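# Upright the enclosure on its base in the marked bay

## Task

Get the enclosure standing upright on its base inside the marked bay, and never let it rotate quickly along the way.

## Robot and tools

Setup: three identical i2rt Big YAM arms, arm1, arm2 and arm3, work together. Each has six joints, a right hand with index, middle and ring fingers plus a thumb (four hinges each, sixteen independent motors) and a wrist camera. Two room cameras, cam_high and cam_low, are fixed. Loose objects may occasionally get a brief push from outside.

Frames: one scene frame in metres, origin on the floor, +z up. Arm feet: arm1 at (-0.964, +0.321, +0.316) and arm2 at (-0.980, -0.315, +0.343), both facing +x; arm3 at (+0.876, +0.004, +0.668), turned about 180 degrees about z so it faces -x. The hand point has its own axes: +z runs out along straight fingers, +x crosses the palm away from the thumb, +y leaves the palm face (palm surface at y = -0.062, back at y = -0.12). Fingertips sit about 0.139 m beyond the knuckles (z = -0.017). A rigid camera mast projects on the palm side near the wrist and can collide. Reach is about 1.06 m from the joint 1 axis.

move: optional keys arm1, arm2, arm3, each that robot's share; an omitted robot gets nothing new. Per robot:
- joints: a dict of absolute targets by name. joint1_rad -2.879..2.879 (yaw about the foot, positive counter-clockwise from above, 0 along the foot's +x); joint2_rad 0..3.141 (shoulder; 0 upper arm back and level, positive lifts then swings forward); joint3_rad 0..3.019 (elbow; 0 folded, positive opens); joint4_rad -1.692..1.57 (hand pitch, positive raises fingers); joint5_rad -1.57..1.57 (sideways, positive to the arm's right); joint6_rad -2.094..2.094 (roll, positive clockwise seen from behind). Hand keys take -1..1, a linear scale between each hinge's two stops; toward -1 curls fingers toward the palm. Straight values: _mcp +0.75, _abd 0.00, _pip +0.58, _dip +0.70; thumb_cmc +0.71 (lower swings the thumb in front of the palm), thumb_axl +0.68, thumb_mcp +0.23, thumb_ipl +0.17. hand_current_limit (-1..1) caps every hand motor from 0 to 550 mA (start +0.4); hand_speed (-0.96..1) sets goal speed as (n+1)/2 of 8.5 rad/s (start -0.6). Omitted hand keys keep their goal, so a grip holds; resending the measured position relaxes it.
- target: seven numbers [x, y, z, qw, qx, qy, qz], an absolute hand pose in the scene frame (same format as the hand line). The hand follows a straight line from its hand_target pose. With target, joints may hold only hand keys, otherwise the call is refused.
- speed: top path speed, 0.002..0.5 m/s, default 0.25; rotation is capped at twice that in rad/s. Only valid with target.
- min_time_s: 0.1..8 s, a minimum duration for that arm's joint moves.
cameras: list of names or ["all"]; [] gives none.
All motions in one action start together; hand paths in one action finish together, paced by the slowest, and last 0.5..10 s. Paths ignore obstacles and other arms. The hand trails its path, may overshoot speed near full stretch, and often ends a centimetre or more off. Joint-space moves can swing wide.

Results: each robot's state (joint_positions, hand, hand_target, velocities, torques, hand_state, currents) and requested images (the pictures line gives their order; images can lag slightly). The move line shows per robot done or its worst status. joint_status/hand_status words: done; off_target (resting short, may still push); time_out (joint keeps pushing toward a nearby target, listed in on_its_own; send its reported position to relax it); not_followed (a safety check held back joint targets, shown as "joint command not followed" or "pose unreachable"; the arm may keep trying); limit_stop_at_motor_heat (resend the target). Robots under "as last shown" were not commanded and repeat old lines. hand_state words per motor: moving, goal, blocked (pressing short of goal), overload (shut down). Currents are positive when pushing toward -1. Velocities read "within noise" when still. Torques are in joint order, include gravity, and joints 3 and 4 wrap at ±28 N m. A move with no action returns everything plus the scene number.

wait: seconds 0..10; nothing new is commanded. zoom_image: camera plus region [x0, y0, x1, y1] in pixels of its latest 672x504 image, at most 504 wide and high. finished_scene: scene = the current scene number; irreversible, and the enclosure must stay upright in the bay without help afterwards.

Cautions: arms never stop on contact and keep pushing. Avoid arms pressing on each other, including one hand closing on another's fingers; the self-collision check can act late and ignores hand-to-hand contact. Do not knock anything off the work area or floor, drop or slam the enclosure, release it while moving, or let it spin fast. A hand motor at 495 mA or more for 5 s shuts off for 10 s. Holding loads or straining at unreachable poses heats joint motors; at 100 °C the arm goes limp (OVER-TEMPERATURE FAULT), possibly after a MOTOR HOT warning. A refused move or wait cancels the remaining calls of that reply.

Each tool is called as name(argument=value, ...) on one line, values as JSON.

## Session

move()

Scene clock: 0.00 s.
Joint torques (N m): no reading
Motor temperatures (°C): arm1=[30 32 39 29 29 27] | arm2=[29 26 39 25 27 26] | arm3=[28 33 37 28 26 26]
Heat: arm1: hottest joint3_rad 39 °C; arm2: hottest joint3_rad 39 °C; arm3: hottest joint3_rad 37 °C.
Joint velocities: within noise
arm1.joint_positions: joint1_rad=-0.318 joint2_rad=+0.571 joint3_rad=+1.441 joint4_rad=-1.354 joint5_rad=+0.005 joint6_rad=+1.095 hand_index_mcp=+0.753 hand_index_abd=+0.000 hand_index_pip=+0.577 hand_index_dip=+0.696 hand_middle_mcp=+0.753 hand_middle_abd=+0.000 hand_middle_pip=+0.577 hand_middle_dip=+0.696 hand_ring_mcp=+0.753 hand_ring_abd=+0.000 hand_ring_pip=+0.577 hand_ring_dip=+0.696 hand_thumb_cmc=+0.714 hand_thumb_axl=+0.677 hand_thumb_mcp=+0.226 hand_thumb_ipl=+0.168 hand_current_limit=+0.400 hand_speed=-0.600
arm1.joint_status: not commanded
arm1.hand_state: goal,goal,goal,goal,goal,goal,goal,goal,goal,goal,goal,goal,goal,goal,goal,goal
arm1.index_mcp_current_ma: 0
arm1.index_abd_current_ma: 0
arm1.index_pip_current_ma: 0
arm1.index_dip_current_ma: 0
arm1.middle_mcp_current_ma: 0
arm1.middle_abd_current_ma: 0
arm1.middle_pip_current_ma: 0
arm1.middle_dip_current_ma: 0
arm1.ring_mcp_current_ma: 0
arm1.ring_abd_current_ma: 0
arm1.ring_pip_current_ma: 0
arm1.ring_dip_current_ma: 0
arm1.thumb_cmc_current_ma: 0
arm1.thumb_axl_current_ma: 0
arm1.thumb_mcp_current_ma: 0
arm1.thumb_ipl_current_ma: 0
arm1.hand_goal_index_mcp: 0.754
arm1.hand_goal_index_abd: 0.000
arm1.hand_goal_index_pip: 0.576
arm1.hand_goal_index_dip: 0.696
arm1.hand_goal_middle_mcp: 0.754
arm1.hand_goal_middle_abd: 0.000
arm1.hand_goal_middle_pip: 0.576
arm1.hand_goal_middle_dip: 0.696
arm1.hand_goal_ring_mcp: 0.754
arm1.hand_goal_ring_abd: 0.000
arm1.hand_goal_ring_pip: 0.576
arm1.hand_goal_ring_dip: 0.696
arm1.hand_goal_thumb_cmc: 0.714
arm1.hand_goal_thumb_axl: 0.678
arm1.hand_goal_thumb_mcp: 0.226
arm1.hand_goal_thumb_ipl: 0.168
arm1.hand: x=-0.7901 y=+0.1691 z=+0.9015 quat_wxyz=(+0.201, +0.853, +0.064, +0.477) (m; scene frame)
arm1.hand_target: x=-0.7934 y=+0.1702 z=+0.9111 quat_wxyz=(+0.205, +0.847, +0.063, +0.486) (m; scene frame)
arm1.hand_status: not commanded
arm2.joint_positions: joint1_rad=-0.094 joint2_rad=+0.627 joint3_rad=+1.348 joint4_rad=-1.225 joint5_rad=+0.070 joint6_rad=+1.131 hand_index_mcp=+0.753 hand_index_abd=+0.000 hand_index_pip=+0.577 hand_index_dip=+0.696 hand_middle_mcp=+0.753 hand_middle_abd=+0.000 hand_middle_pip=+0.577 hand_middle_dip=+0.696 hand_ring_mcp=+0.753 hand_ring_abd=+0.000 hand_ring_pip=+0.577 hand_ring_dip=+0.696 hand_thumb_cmc=+0.714 hand_thumb_axl=+0.677 hand_thumb_mcp=+0.226 hand_thumb_ipl=+0.168 hand_current_limit=+0.400 hand_speed=-0.600
arm2.joint_status: not commanded
arm2.hand_state: goal,goal,goal,goal,goal,goal,goal,goal,goal,goal,goal,goal,goal,goal,goal,goal
arm2.index_mcp_current_ma: 0
arm2.index_abd_current_ma: 0
arm2.index_pip_current_ma: 0
arm2.index_dip_current_ma: 0
arm2.middle_mcp_current_ma: 0
arm2.middle_abd_current_ma: 0
arm2.middle_pip_current_ma: 0
arm2.middle_dip_current_ma: 0
arm2.ring_mcp_current_ma: 0
arm2.ring_abd_current_ma: 0
arm2.ring_pip_current_ma: 0
arm2.ring_dip_current_ma: 0
arm2.thumb_cmc_current_ma: 0
arm2.thumb_axl_current_ma: 0
arm2.thumb_mcp_current_ma: 0
arm2.thumb_ipl_current_ma: 0
arm2.hand_goal_index_mcp: 0.754
arm2.hand_goal_index_abd: 0.000
arm2.hand_goal_index_pip: 0.576
arm2.hand_goal_index_dip: 0.696
arm2.hand_goal_middle_mcp: 0.754
arm2.hand_goal_middle_abd: 0.000
arm2.hand_goal_middle_pip: 0.576
arm2.hand_goal_middle_dip: 0.696
arm2.hand_goal_ring_mcp: 0.754
arm2.hand_goal_ring_abd: 0.000
arm2.hand_goal_ring_pip: 0.576
arm2.hand_goal_ring_dip: 0.696
arm2.hand_goal_thumb_cmc: 0.714
arm2.hand_goal_thumb_axl: 0.678
arm2.hand_goal_thumb_mcp: 0.226
arm2.hand_goal_thumb_ipl: 0.168
arm2.hand: x=-0.7268 y=-0.4363 z=+0.8994 quat_wxyz=(+0.169, +0.853, +0.128, +0.477) (m; scene frame)
arm2.hand_target: x=-0.7300 y=-0.4358 z=+0.9138 quat_wxyz=(+0.172, +0.845, +0.126, +0.491) (m; scene frame)
arm2.hand_status: not commanded
arm3.joint_positions: joint1_rad=+0.358 joint2_rad=+0.622 joint3_rad=+1.401 joint4_rad=-1.176 joint5_rad=+0.080 joint6_rad=+1.140 hand_index_mcp=+0.753 hand_index_abd=+0.000 hand_index_pip=+0.577 hand_index_dip=+0.696 hand_middle_mcp=+0.753 hand_middle_abd=+0.000 hand_middle_pip=+0.577 hand_middle_dip=+0.696 hand_ring_mcp=+0.753 hand_ring_abd=+0.000 hand_ring_pip=+0.577 hand_ring_dip=+0.696 hand_thumb_cmc=+0.714 hand_thumb_axl=+0.677 hand_thumb_mcp=+0.226 hand_thumb_ipl=+0.168 hand_current_limit=+0.400 hand_speed=-0.600
arm3.joint_status: not commanded
arm3.hand_state: goal,goal,goal,goal,goal,goal,goal,goal,goal,goal,goal,goal,goal,goal,goal,goal
arm3.index_mcp_current_ma: 0
arm3.index_abd_current_ma: 0
arm3.index_pip_current_ma: 0
arm3.index_dip_current_ma: 0
arm3.middle_mcp_current_ma: 0
arm3.middle_abd_current_ma: 0
arm3.middle_pip_current_ma: 0
arm3.middle_dip_current_ma: 0
arm3.ring_mcp_current_ma: 0
arm3.ring_abd_current_ma: 0
arm3.ring_pip_current_ma: 0
arm3.ring_dip_current_ma: 0
arm3.thumb_cmc_current_ma: 0
arm3.thumb_axl_current_ma: 0
arm3.thumb_mcp_current_ma: 0
arm3.thumb_ipl_current_ma: 0
arm3.hand_goal_index_mcp: 0.754
arm3.hand_goal_index_abd: 0.000
arm3.hand_goal_index_pip: 0.576
arm3.hand_goal_index_dip: 0.696
arm3.hand_goal_middle_mcp: 0.754
arm3.hand_goal_middle_abd: 0.000
arm3.hand_goal_middle_pip: 0.576
arm3.hand_goal_middle_dip: 0.696
arm3.hand_goal_ring_mcp: 0.754
arm3.hand_goal_ring_abd: 0.000
arm3.hand_goal_ring_pip: 0.576
arm3.hand_goal_ring_dip: 0.696
arm3.hand_goal_thumb_cmc: 0.714
arm3.hand_goal_thumb_axl: 0.678
arm3.hand_goal_thumb_mcp: 0.226
arm3.hand_goal_thumb_ipl: 0.168
arm3.hand: x=+0.5978 y=-0.0058 z=+1.2608 quat_wxyz=(+0.548, +0.319, -0.772, -0.040) (m; scene frame)
arm3.hand_target: x=+0.6015 y=-0.0042 z=+1.2750 quat_wxyz=(+0.562, +0.315, -0.764, -0.040) (m; scene frame)
arm3.hand_status: not commanded
pictures: arm1_cam_wrist, arm2_cam_wrist, arm3_cam_wrist, cam_high, cam_low
camera_calibration:
arm1_cam_wrist: T_world_to_cam=[[-0.449754, -0.822655, -0.347792, 0.128971], [-0.80811, 0.540645, -0.233799, -0.566495], [0.380368, 0.175902, -0.907953, 1.21735], [0, 0, 0, 1]] pos_world=[-0.862824, 0.198238, 1.0177]
arm2_cam_wrist: T_world_to_cam=[[-0.384138, -0.855973, -0.346046, -0.311581], [-0.873562, 0.458288, -0.163893, -0.334502], [0.298877, 0.239335, -0.923792, 1.28143], [0, 0, 0, 1]] pos_world=[-0.794888, -0.420098, 1.02113]
arm3_cam_wrist: T_world_to_cam=[[-0.0882807, 0.927091, -0.364291, 0.54995], [0.951991, -0.0290931, -0.304741, -0.230317], [-0.293121, -0.373704, -0.880014, 1.40568], [0, 0, 0, 1]] pos_world=[0.679846, 0.00875592, 1.36718]

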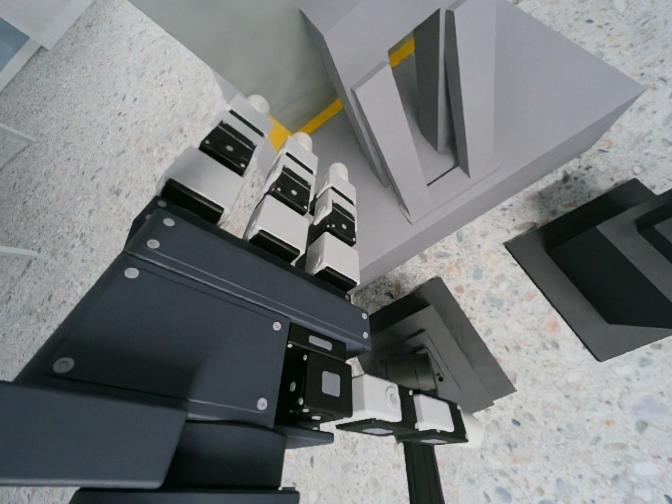

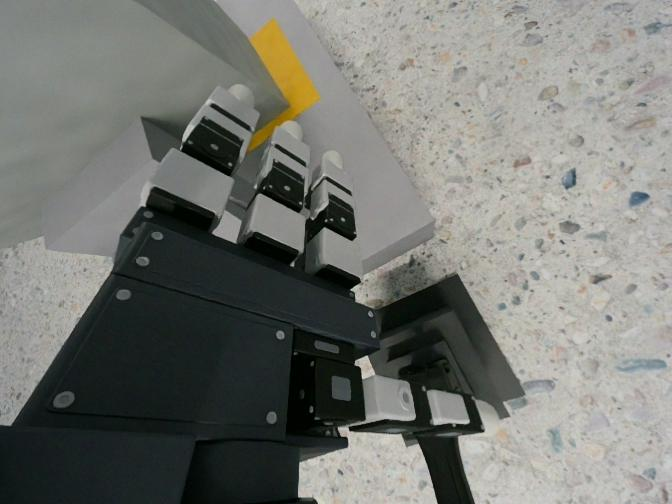

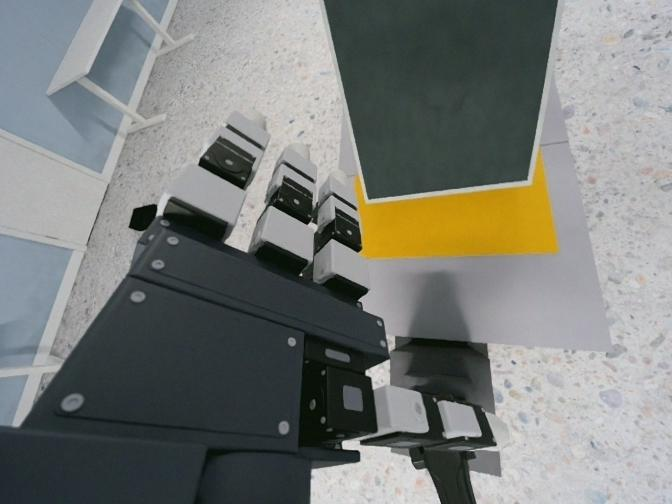

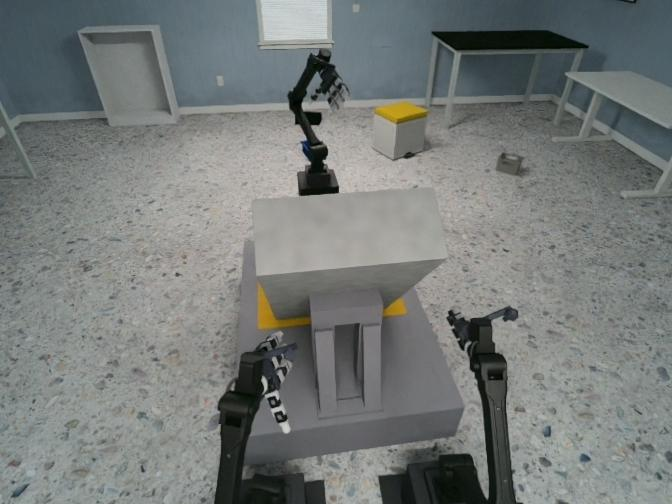

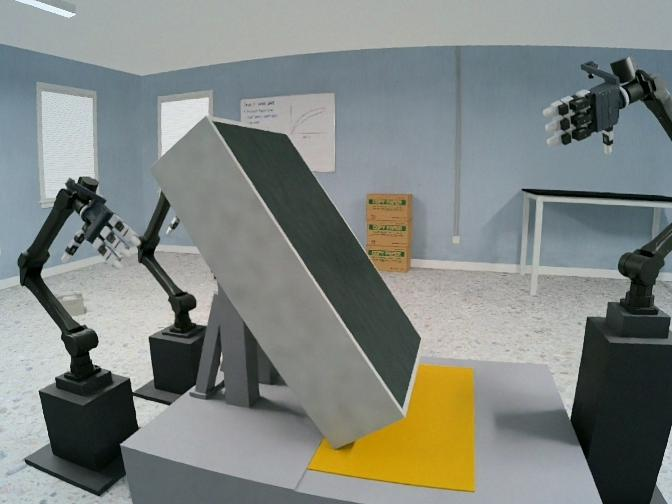

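move(arm1={"joints": {"joint1_rad": -0.377, "joint2_rad": 0.4, "joint3_rad": 0.68, "joint4_rad": 0.85, "joint5_rad": -0.293, "joint6_rad": 0.241, "hand_thumb_cmc": -0.45, "hand_index_mcp": -0.84, "hand_middle_mcp": -1, "hand_ring_mcp": -1}, "min_time_s": 2.5}, arm2={"joints": {"joint1_rad": 0.45, "joint2_rad": 0.4, "joint3_rad": 0.68, "joint4_rad": 0.95, "joint5_rad": 0.34, "joint6_rad": -0.3, "hand_thumb_cmc": -0.45, "hand_index_mcp": -0.84, "hand_middle_mcp": -1, "hand_ring_mcp": -1}, "min_time_s": 2.5}, arm3={"joints": {"joint1_rad": -0.016, "joint2_rad": 1.738, "joint3_rad": 1.233, "joint4_rad": 0.664, "joint5_rad": 0.031, "joint6_rad": -0.014, "hand_thumb_cmc": -0.45, "hand_index_mcp": -0.84, "hand_middle_mcp": -1, "hand_ring_mcp": -1}, "min_time_s": 3.5}, cameras=["cam_high", "cam_low"])

move(arm1={"target": [-0.67, 0.19, 0.96, 0.6409, 0.2988, 0.2988, 0.6409], "speed": 0.2}, arm2={"target": [-0.66, -0.2, 0.96, 0.6409, 0.2988, 0.2988, 0.6409], "speed": 0.2}, arm3={"target": [-0.01, 0.0, 1.15, 0.5417, 0.4545, -0.4545, -0.5417], "speed": 0.2}, cameras=["cam_high", "cam_low"])

Scene clock: 50.43 s.
Joint torques (N m): arm1=[-0.15 3.19 7.62 0.95 0.04 -0.15] | arm2=[1.55 3.43 9.29 1.03 -0.08 -0.17] | arm3=[-1.03 -15.97 8.53 3.18 -0.17 -0.17]
Motor temperatures (°C): arm1=[30 32 42 29 29 27] | arm2=[29 26 44 25 27 26] | arm3=[28 33 42 29 26 26]
Heat: arm1: hottest joint3_rad 42 °C; arm2: hottest joint3_rad 44 °C; arm3: hottest joint3_rad 42 °C.
move: arm1 done; arm2 done; arm3 done
Joint velocities: within noise
arm1.joint_positions: joint1_rad=-0.369 joint2_rad=+0.409 joint3_rad=+0.691 joint4_rad=+0.838 joint5_rad=-0.290 joint6_rad=+0.253 hand_index_mcp=-0.828 hand_index_abd=-0.002 hand_index_pip=+0.580 hand_index_dip=+0.698 hand_middle_mcp=-1.000 hand_middle_abd=+0.002 hand_middle_pip=+0.576 hand_middle_dip=+0.696 hand_ring_mcp=-1.000 hand_ring_abd=+0.002 hand_ring_pip=+0.576 hand_ring_dip=+0.696 hand_thumb_cmc=-0.439 hand_thumb_axl=+0.677 hand_thumb_mcp=+0.232 hand_thumb_ipl=+0.168 hand_current_limit=+0.400 hand_speed=-0.600
arm1.joint_status: all done
arm1.hand_state: goal,goal,goal,goal,goal,goal,goal,goal,goal,goal,goal,goal,goal,goal,goal,goal
arm1.index_mcp_current_ma: 12
arm1.index_abd_current_ma: -1
arm1.index_pip_current_ma: 2
arm1.index_dip_current_ma: 1
arm1.middle_mcp_current_ma: 0
arm1.middle_abd_current_ma: 1
arm1.middle_pip_current_ma: 0
arm1.middle_dip_current_ma: 0
arm1.ring_mcp_current_ma: 0
arm1.ring_abd_current_ma: 1
arm1.ring_pip_current_ma: 0
arm1.ring_dip_current_ma: 0
arm1.thumb_cmc_current_ma: 10
arm1.thumb_axl_current_ma: 0
arm1.thumb_mcp_current_ma: 5
arm1.thumb_ipl_current_ma: 0
arm1.hand_goal_index_mcp: -0.840
arm1.hand_goal_index_abd: 0.000
arm1.hand_goal_index_pip: 0.576
arm1.hand_goal_index_dip: 0.696
arm1.hand_goal_middle_mcp: -1.000
arm1.hand_goal_middle_abd: 0.000
arm1.hand_goal_middle_pip: 0.576
arm1.hand_goal_middle_dip: 0.696
arm1.hand_goal_ring_mcp: -1.000
arm1.hand_goal_ring_abd: 0.000
arm1.hand_goal_ring_pip: 0.576
arm1.hand_goal_ring_dip: 0.696
arm1.hand_goal_thumb_cmc: -0.450
arm1.hand_goal_thumb_axl: 0.678
arm1.hand_goal_thumb_mcp: 0.226
arm1.hand_goal_thumb_ipl: 0.168
arm1.hand: x=-0.8607 y=+0.2866 z=+1.0265 quat_wxyz=(+0.700, +0.133, +0.225, +0.665) (m; scene frame)
arm1.hand_target: x=-0.8647 y=+0.2887 z=+1.0233 quat_wxyz=(+0.708, +0.128, +0.224, +0.658) (m; scene frame)
arm1.hand_status: not commanded
arm2.joint_positions: joint1_rad=+0.438 joint2_rad=+0.406 joint3_rad=+0.677 joint4_rad=+0.937 joint5_rad=+0.336 joint6_rad=-0.292 hand_index_mcp=-0.829 hand_index_abd=+0.001 hand_index_pip=+0.581 hand_index_dip=+0.698 hand_middle_mcp=-1.000 hand_middle_abd=+0.002 hand_middle_pip=+0.576 hand_middle_dip=+0.696 hand_ring_mcp=-1.000 hand_ring_abd=+0.001 hand_ring_pip=+0.576 hand_ring_dip=+0.696 hand_thumb_cmc=-0.437 hand_thumb_axl=+0.677 hand_thumb_mcp=+0.233 hand_thumb_ipl=+0.168 hand_current_limit=+0.400 hand_speed=-0.600
arm2.joint_status: all done
arm2.hand_state: goal,goal,goal,goal,goal,goal,goal,goal,goal,goal,goal,goal,goal,goal,goal,goal
arm2.index_mcp_current_ma: 49
arm2.index_abd_current_ma: 5
arm2.index_pip_current_ma: 18
arm2.index_dip_current_ma: 8
arm2.middle_mcp_current_ma: -1
arm2.middle_abd_current_ma: 5
arm2.middle_pip_current_ma: 0
arm2.middle_dip_current_ma: 0
arm2.ring_mcp_current_ma: -1
arm2.ring_abd_current_ma: 4
arm2.ring_pip_current_ma: 0
arm2.ring_dip_current_ma: 0
arm2.thumb_cmc_current_ma: 54
arm2.thumb_axl_current_ma: -3
arm2.thumb_mcp_current_ma: 35
arm2.thumb_ipl_current_ma: 1
arm2.hand_goal_index_mcp: -0.840
arm2.hand_goal_index_abd: 0.000
arm2.hand_goal_index_pip: 0.576
arm2.hand_goal_index_dip: 0.696
arm2.hand_goal_middle_mcp: -1.000
arm2.hand_goal_middle_abd: 0.000
arm2.hand_goal_middle_pip: 0.576
arm2.hand_goal_middle_dip: 0.696
arm2.hand_goal_ring_mcp: -1.000
arm2.hand_goal_ring_abd: 0.000
arm2.hand_goal_ring_pip: 0.576
arm2.hand_goal_ring_dip: 0.696
arm2.hand_goal_thumb_cmc: -0.450
arm2.hand_goal_thumb_axl: 0.678
arm2.hand_goal_thumb_mcp: 0.226
arm2.hand_goal_thumb_ipl: 0.168
arm2.hand: x=-0.8862 y=-0.3297 z=+1.0418 quat_wxyz=(+0.662, +0.223, +0.099, +0.709) (m; scene frame)
arm2.hand_target: x=-0.8934 y=-0.3320 z=+1.0436 quat_wxyz=(+0.660, +0.220, +0.091, +0.712) (m; scene frame)
arm2.hand_status: not commanded
arm3.joint_positions: joint1_rad=-0.007 joint2_rad=+1.735 joint3_rad=+1.236 joint4_rad=+0.639 joint5_rad=+0.033 joint6_rad=-0.002 hand_index_mcp=-0.824 hand_index_abd=+0.000 hand_index_pip=+0.580 hand_index_dip=+0.697 hand_middle_mcp=-1.000 hand_middle_abd=+0.001 hand_middle_pip=+0.577 hand_middle_dip=+0.696 hand_ring_mcp=-1.000 hand_ring_abd=+0.001 hand_ring_pip=+0.577 hand_ring_dip=+0.696 hand_thumb_cmc=-0.436 hand_thumb_axl=+0.677 hand_thumb_mcp=+0.227 hand_thumb_ipl=+0.168 hand_current_limit=+0.400 hand_speed=-0.600
arm3.joint_status: all done
arm3.hand_state: goal,goal,goal,goal,goal,goal,goal,goal,goal,goal,goal,goal,goal,goal,goal,goal
arm3.index_mcp_current_ma: 86
arm3.index_abd_current_ma: -1
arm3.index_pip_current_ma: 19
arm3.index_dip_current_ma: 6
arm3.middle_mcp_current_ma: 1
arm3.middle_abd_current_ma: 5
arm3.middle_pip_current_ma: 4
arm3.middle_dip_current_ma: 0
arm3.ring_mcp_current_ma: 1
arm3.ring_abd_current_ma: 4
arm3.ring_pip_current_ma: 4
arm3.ring_dip_current_ma: 0
arm3.thumb_cmc_current_ma: 70
arm3.thumb_axl_current_ma: -4
arm3.thumb_mcp_current_ma: 9
arm3.thumb_ipl_current_ma: -2
arm3.hand_goal_index_mcp: -0.840
arm3.hand_goal_index_abd: 0.000
arm3.hand_goal_index_pip: 0.576
arm3.hand_goal_index_dip: 0.696
arm3.hand_goal_middle_mcp: -1.000
arm3.hand_goal_middle_abd: 0.000
arm3.hand_goal_middle_pip: 0.576
arm3.hand_goal_middle_dip: 0.696
arm3.hand_goal_ring_mcp: -1.000
arm3.hand_goal_ring_abd: 0.000
arm3.hand_goal_ring_pip: 0.576
arm3.hand_goal_ring_dip: 0.696
arm3.hand_goal_thumb_cmc: -0.450
arm3.hand_goal_thumb_axl: 0.678
arm3.hand_goal_thumb_mcp: 0.226
arm3.hand_goal_thumb_ipl: 0.168
arm3.hand: x=+0.1523 y=+0.0008 z=+1.0901 quat_wxyz=(+0.534, +0.469, -0.464, -0.529) (m; scene frame)
arm3.hand_target: x=+0.1545 y=+0.0061 z=+1.0921 quat_wxyz=(+0.533, +0.465, -0.458, -0.539) (m; scene frame)
arm3.hand_status: not commanded
pictures: cam_high, cam_low

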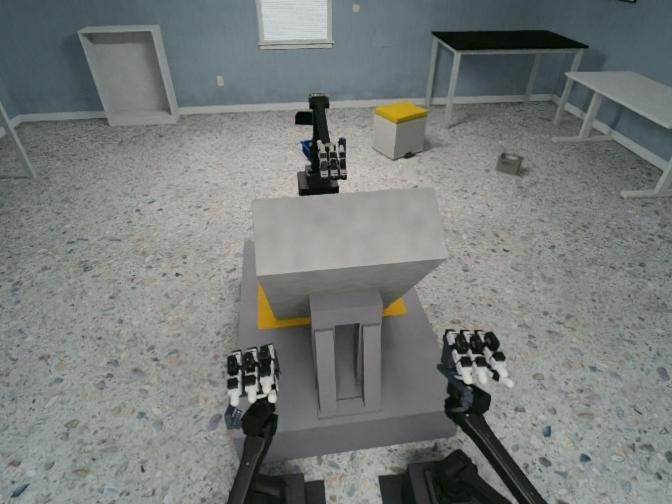

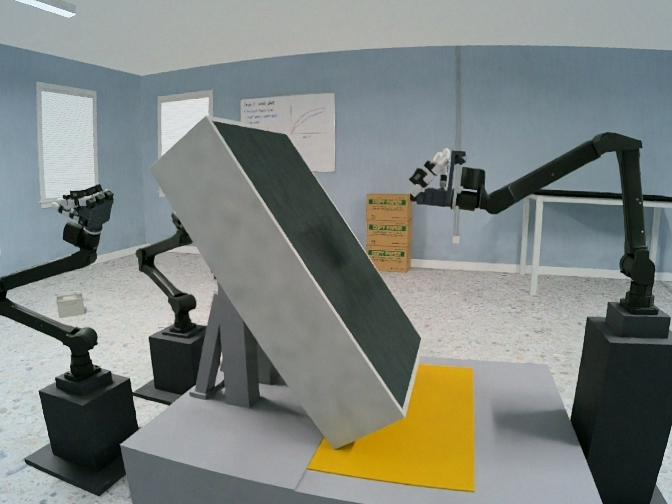

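Scene clock: 52.53 s.
Joint torques (N m): arm1=[-0.73 -1.44 12.85 0.95 0.02 0] | arm2=[1.49 -2.26 14.15 1.17 -0.04 -0.05] | arm3=[-0.91 -19.96 15.46 1.54 -0.01 -0.04]
Motor temperatures (°C): arm1=[30 32 42 29 29 27] | arm2=[29 26 44 25 27 26] | arm3=[28 33 42 29 26 26]
Heat: arm1: hottest joint3_rad 42 °C; arm2: hottest joint3_rad 44 °C; arm3: hottest joint3_rad 42 °C.
move: arm1 off_target; arm2 off_target; arm3 off_target
Joint velocities: within noise
arm1.joint_positions: joint1_rad=-0.445 joint2_rad=+0.800 joint3_rad=+0.673 joint4_rad=+0.844 joint5_rad=-0.344 joint6_rad=+0.292 hand_index_mcp=-0.828 hand_index_abd=-0.003 hand_index_pip=+0.580 hand_index_dip=+0.698 hand_middle_mcp=-1.000 hand_middle_abd=+0.002 hand_middle_pip=+0.576 hand_middle_dip=+0.696 hand_ring_mcp=-1.000 hand_ring_abd=+0.002 hand_ring_pip=+0.576 hand_ring_dip=+0.696 hand_thumb_cmc=-0.439 hand_thumb_axl=+0.677 hand_thumb_mcp=+0.232 hand_thumb_ipl=+0.168 hand_current_limit=+0.400 hand_speed=-0.600
arm1.joint_status: not commanded
arm1.hand_state: goal,goal,goal,goal,goal,goal,goal,goal,goal,goal,goal,goal,goal,goal,goal,goal
arm1.index_mcp_current_ma: 12
arm1.index_abd_current_ma: -1
arm1.index_pip_current_ma: 2
arm1.index_dip_current_ma: 1
arm1.middle_mcp_current_ma: 0
arm1.middle_abd_current_ma: 1
arm1.middle_pip_current_ma: 0
arm1.middle_dip_current_ma: 0
arm1.ring_mcp_current_ma: 0
arm1.ring_abd_current_ma: 1
arm1.ring_pip_current_ma: 0
arm1.ring_dip_current_ma: 0
arm1.thumb_cmc_current_ma: 10
arm1.thumb_axl_current_ma: 0
arm1.thumb_mcp_current_ma: 5
arm1.thumb_ipl_current_ma: 0
arm1.hand_goal_index_mcp: -0.840
arm1.hand_goal_index_abd: 0.000
arm1.hand_goal_index_pip: 0.576
arm1.hand_goal_index_dip: 0.696
arm1.hand_goal_middle_mcp: -1.000
arm1.hand_goal_middle_abd: 0.000
arm1.hand_goal_middle_pip: 0.576
arm1.hand_goal_middle_dip: 0.696
arm1.hand_goal_ring_mcp: -1.000
arm1.hand_goal_ring_abd: 0.000
arm1.hand_goal_ring_pip: 0.576
arm1.hand_goal_ring_dip: 0.696
arm1.hand_goal_thumb_cmc: -0.450
arm1.hand_goal_thumb_axl: 0.678
arm1.hand_goal_thumb_mcp: 0.226
arm1.hand_goal_thumb_ipl: 0.168
arm1.hand: x=-0.6642 y=+0.1904 z=+0.9398 quat_wxyz=(+0.636, +0.311, +0.305, +0.637) (m; scene frame)
arm1.hand_target: x=-0.6707 y=+0.1905 z=+0.9594 quat_wxyz=(+0.641, +0.299, +0.299, +0.641) (m; scene frame)
arm1.hand_status: off_target (0.021 m and 1.7 deg from the pose sent, 0.224 m and 22.1 deg at the start)
arm2.joint_positions: joint1_rad=+0.513 joint2_rad=+0.921 joint3_rad=+0.647 joint4_rad=+1.003 joint5_rad=+0.385 joint6_rad=-0.340 hand_index_mcp=-0.829 hand_index_abd=+0.000 hand_index_pip=+0.581 hand_index_dip=+0.698 hand_middle_mcp=-1.000 hand_middle_abd=+0.002 hand_middle_pip=+0.576 hand_middle_dip=+0.696 hand_ring_mcp=-1.000 hand_ring_abd=+0.001 hand_ring_pip=+0.576 hand_ring_dip=+0.696 hand_thumb_cmc=-0.438 hand_thumb_axl=+0.677 hand_thumb_mcp=+0.233 hand_thumb_ipl=+0.168 hand_current_limit=+0.400 hand_speed=-0.600
arm2.joint_status: not commanded
arm2.hand_state: goal,goal,goal,goal,goal,goal,goal,goal,goal,goal,goal,goal,goal,goal,goal,goal
arm2.index_mcp_current_ma: 49
arm2.index_abd_current_ma: 0
arm2.index_pip_current_ma: 18
arm2.index_dip_current_ma: 8
arm2.middle_mcp_current_ma: -1
arm2.middle_abd_current_ma: 5
arm2.middle_pip_current_ma: 0
arm2.middle_dip_current_ma: 0
arm2.ring_mcp_current_ma: -1
arm2.ring_abd_current_ma: 4
arm2.ring_pip_current_ma: 0
arm2.ring_dip_current_ma: 0
arm2.thumb_cmc_current_ma: 48
arm2.thumb_axl_current_ma: -3
arm2.thumb_mcp_current_ma: 35
arm2.thumb_ipl_current_ma: 1
arm2.hand_goal_index_mcp: -0.840
arm2.hand_goal_index_abd: 0.000
arm2.hand_goal_index_pip: 0.576
arm2.hand_goal_index_dip: 0.696
arm2.hand_goal_middle_mcp: -1.000
arm2.hand_goal_middle_abd: 0.000
arm2.hand_goal_middle_pip: 0.576
arm2.hand_goal_middle_dip: 0.696
arm2.hand_goal_ring_mcp: -1.000
arm2.hand_goal_ring_abd: 0.000
arm2.hand_goal_ring_pip: 0.576
arm2.hand_goal_ring_dip: 0.696
arm2.hand_goal_thumb_cmc: -0.450
arm2.hand_goal_thumb_axl: 0.678
arm2.hand_goal_thumb_mcp: 0.226
arm2.hand_goal_thumb_ipl: 0.168
arm2.hand: x=-0.6542 y=-0.2019 z=+0.9334 quat_wxyz=(+0.640, +0.306, +0.317, +0.629) (m; scene frame)
arm2.hand_target: x=-0.6611 y=-0.2008 z=+0.9589 quat_wxyz=(+0.641, +0.299, +0.299, +0.641) (m; scene frame)
arm2.hand_status: off_target (0.027 m and 2.6 deg from the pose sent, 0.273 m and 25.8 deg at the start)
arm3.joint_positions: joint1_rad=-0.007 joint2_rad=+2.083 joint3_rad=+1.870 joint4_rad=+0.358 joint5_rad=+0.033 joint6_rad=-0.002 hand_index_mcp=-0.824 hand_index_abd=+0.000 hand_index_pip=+0.580 hand_index_dip=+0.697 hand_middle_mcp=-1.000 hand_middle_abd=+0.001 hand_middle_pip=+0.577 hand_middle_dip=+0.696 hand_ring_mcp=-1.000 hand_ring_abd=+0.001 hand_ring_pip=+0.577 hand_ring_dip=+0.696 hand_thumb_cmc=-0.436 hand_thumb_axl=+0.677 hand_thumb_mcp=+0.228 hand_thumb_ipl=+0.168 hand_current_limit=+0.400 hand_speed=-0.600
arm3.joint_status: not commanded
arm3.hand_state: goal,goal,goal,goal,goal,goal,goal,goal,goal,goal,goal,goal,goal,goal,goal,goal
arm3.index_mcp_current_ma: 82
arm3.index_abd_current_ma: -2
arm3.index_pip_current_ma: 20
arm3.index_dip_current_ma: 6
arm3.middle_mcp_current_ma: 1
arm3.middle_abd_current_ma: 5
arm3.middle_pip_current_ma: 4
arm3.middle_dip_current_ma: 0
arm3.ring_mcp_current_ma: 1
arm3.ring_abd_current_ma: 4
arm3.ring_pip_current_ma: 4
arm3.ring_dip_current_ma: 0
arm3.thumb_cmc_current_ma: 69
arm3.thumb_axl_current_ma: -4
arm3.thumb_mcp_current_ma: 14
arm3.thumb_ipl_current_ma: -2
arm3.hand_goal_index_mcp: -0.840
arm3.hand_goal_index_abd: 0.000
arm3.hand_goal_index_pip: 0.576
arm3.hand_goal_index_dip: 0.696
arm3.hand_goal_middle_mcp: -1.000
arm3.hand_goal_middle_abd: 0.000
arm3.hand_goal_middle_pip: 0.576
arm3.hand_goal_middle_dip: 0.696
arm3.hand_goal_ring_mcp: -1.000
arm3.hand_goal_ring_abd: 0.000
arm3.hand_goal_ring_pip: 0.576
arm3.hand_goal_ring_dip: 0.696
arm3.hand_goal_thumb_cmc: -0.450
arm3.hand_goal_thumb_axl: 0.678
arm3.hand_goal_thumb_mcp: 0.226
arm3.hand_goal_thumb_ipl: 0.168
arm3.hand: x=-0.0012 y=-0.0058 z=+1.1259 quat_wxyz=(+0.535, +0.467, -0.463, -0.530) (m; scene frame)
arm3.hand_target: x=-0.0061 y=+0.0000 z=+1.1491 quat_wxyz=(+0.542, +0.455, -0.454, -0.542) (m; scene frame)
arm3.hand_status: off_target (0.026 m and 2.3 deg from the pose sent, 0.173 m and 2.6 deg at the start)
pictures: cam_high, cam_low

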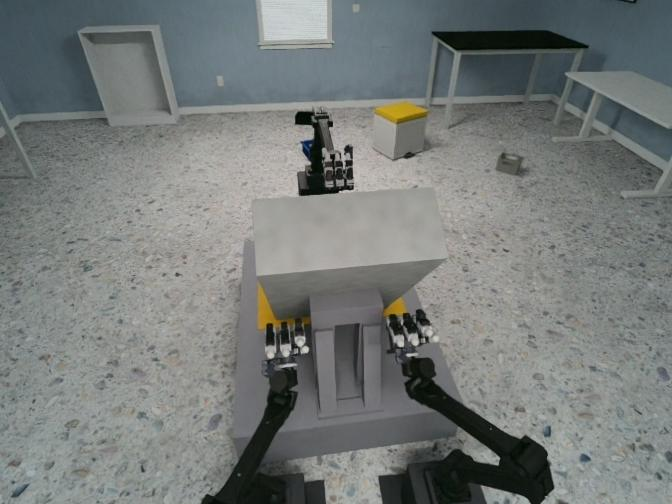

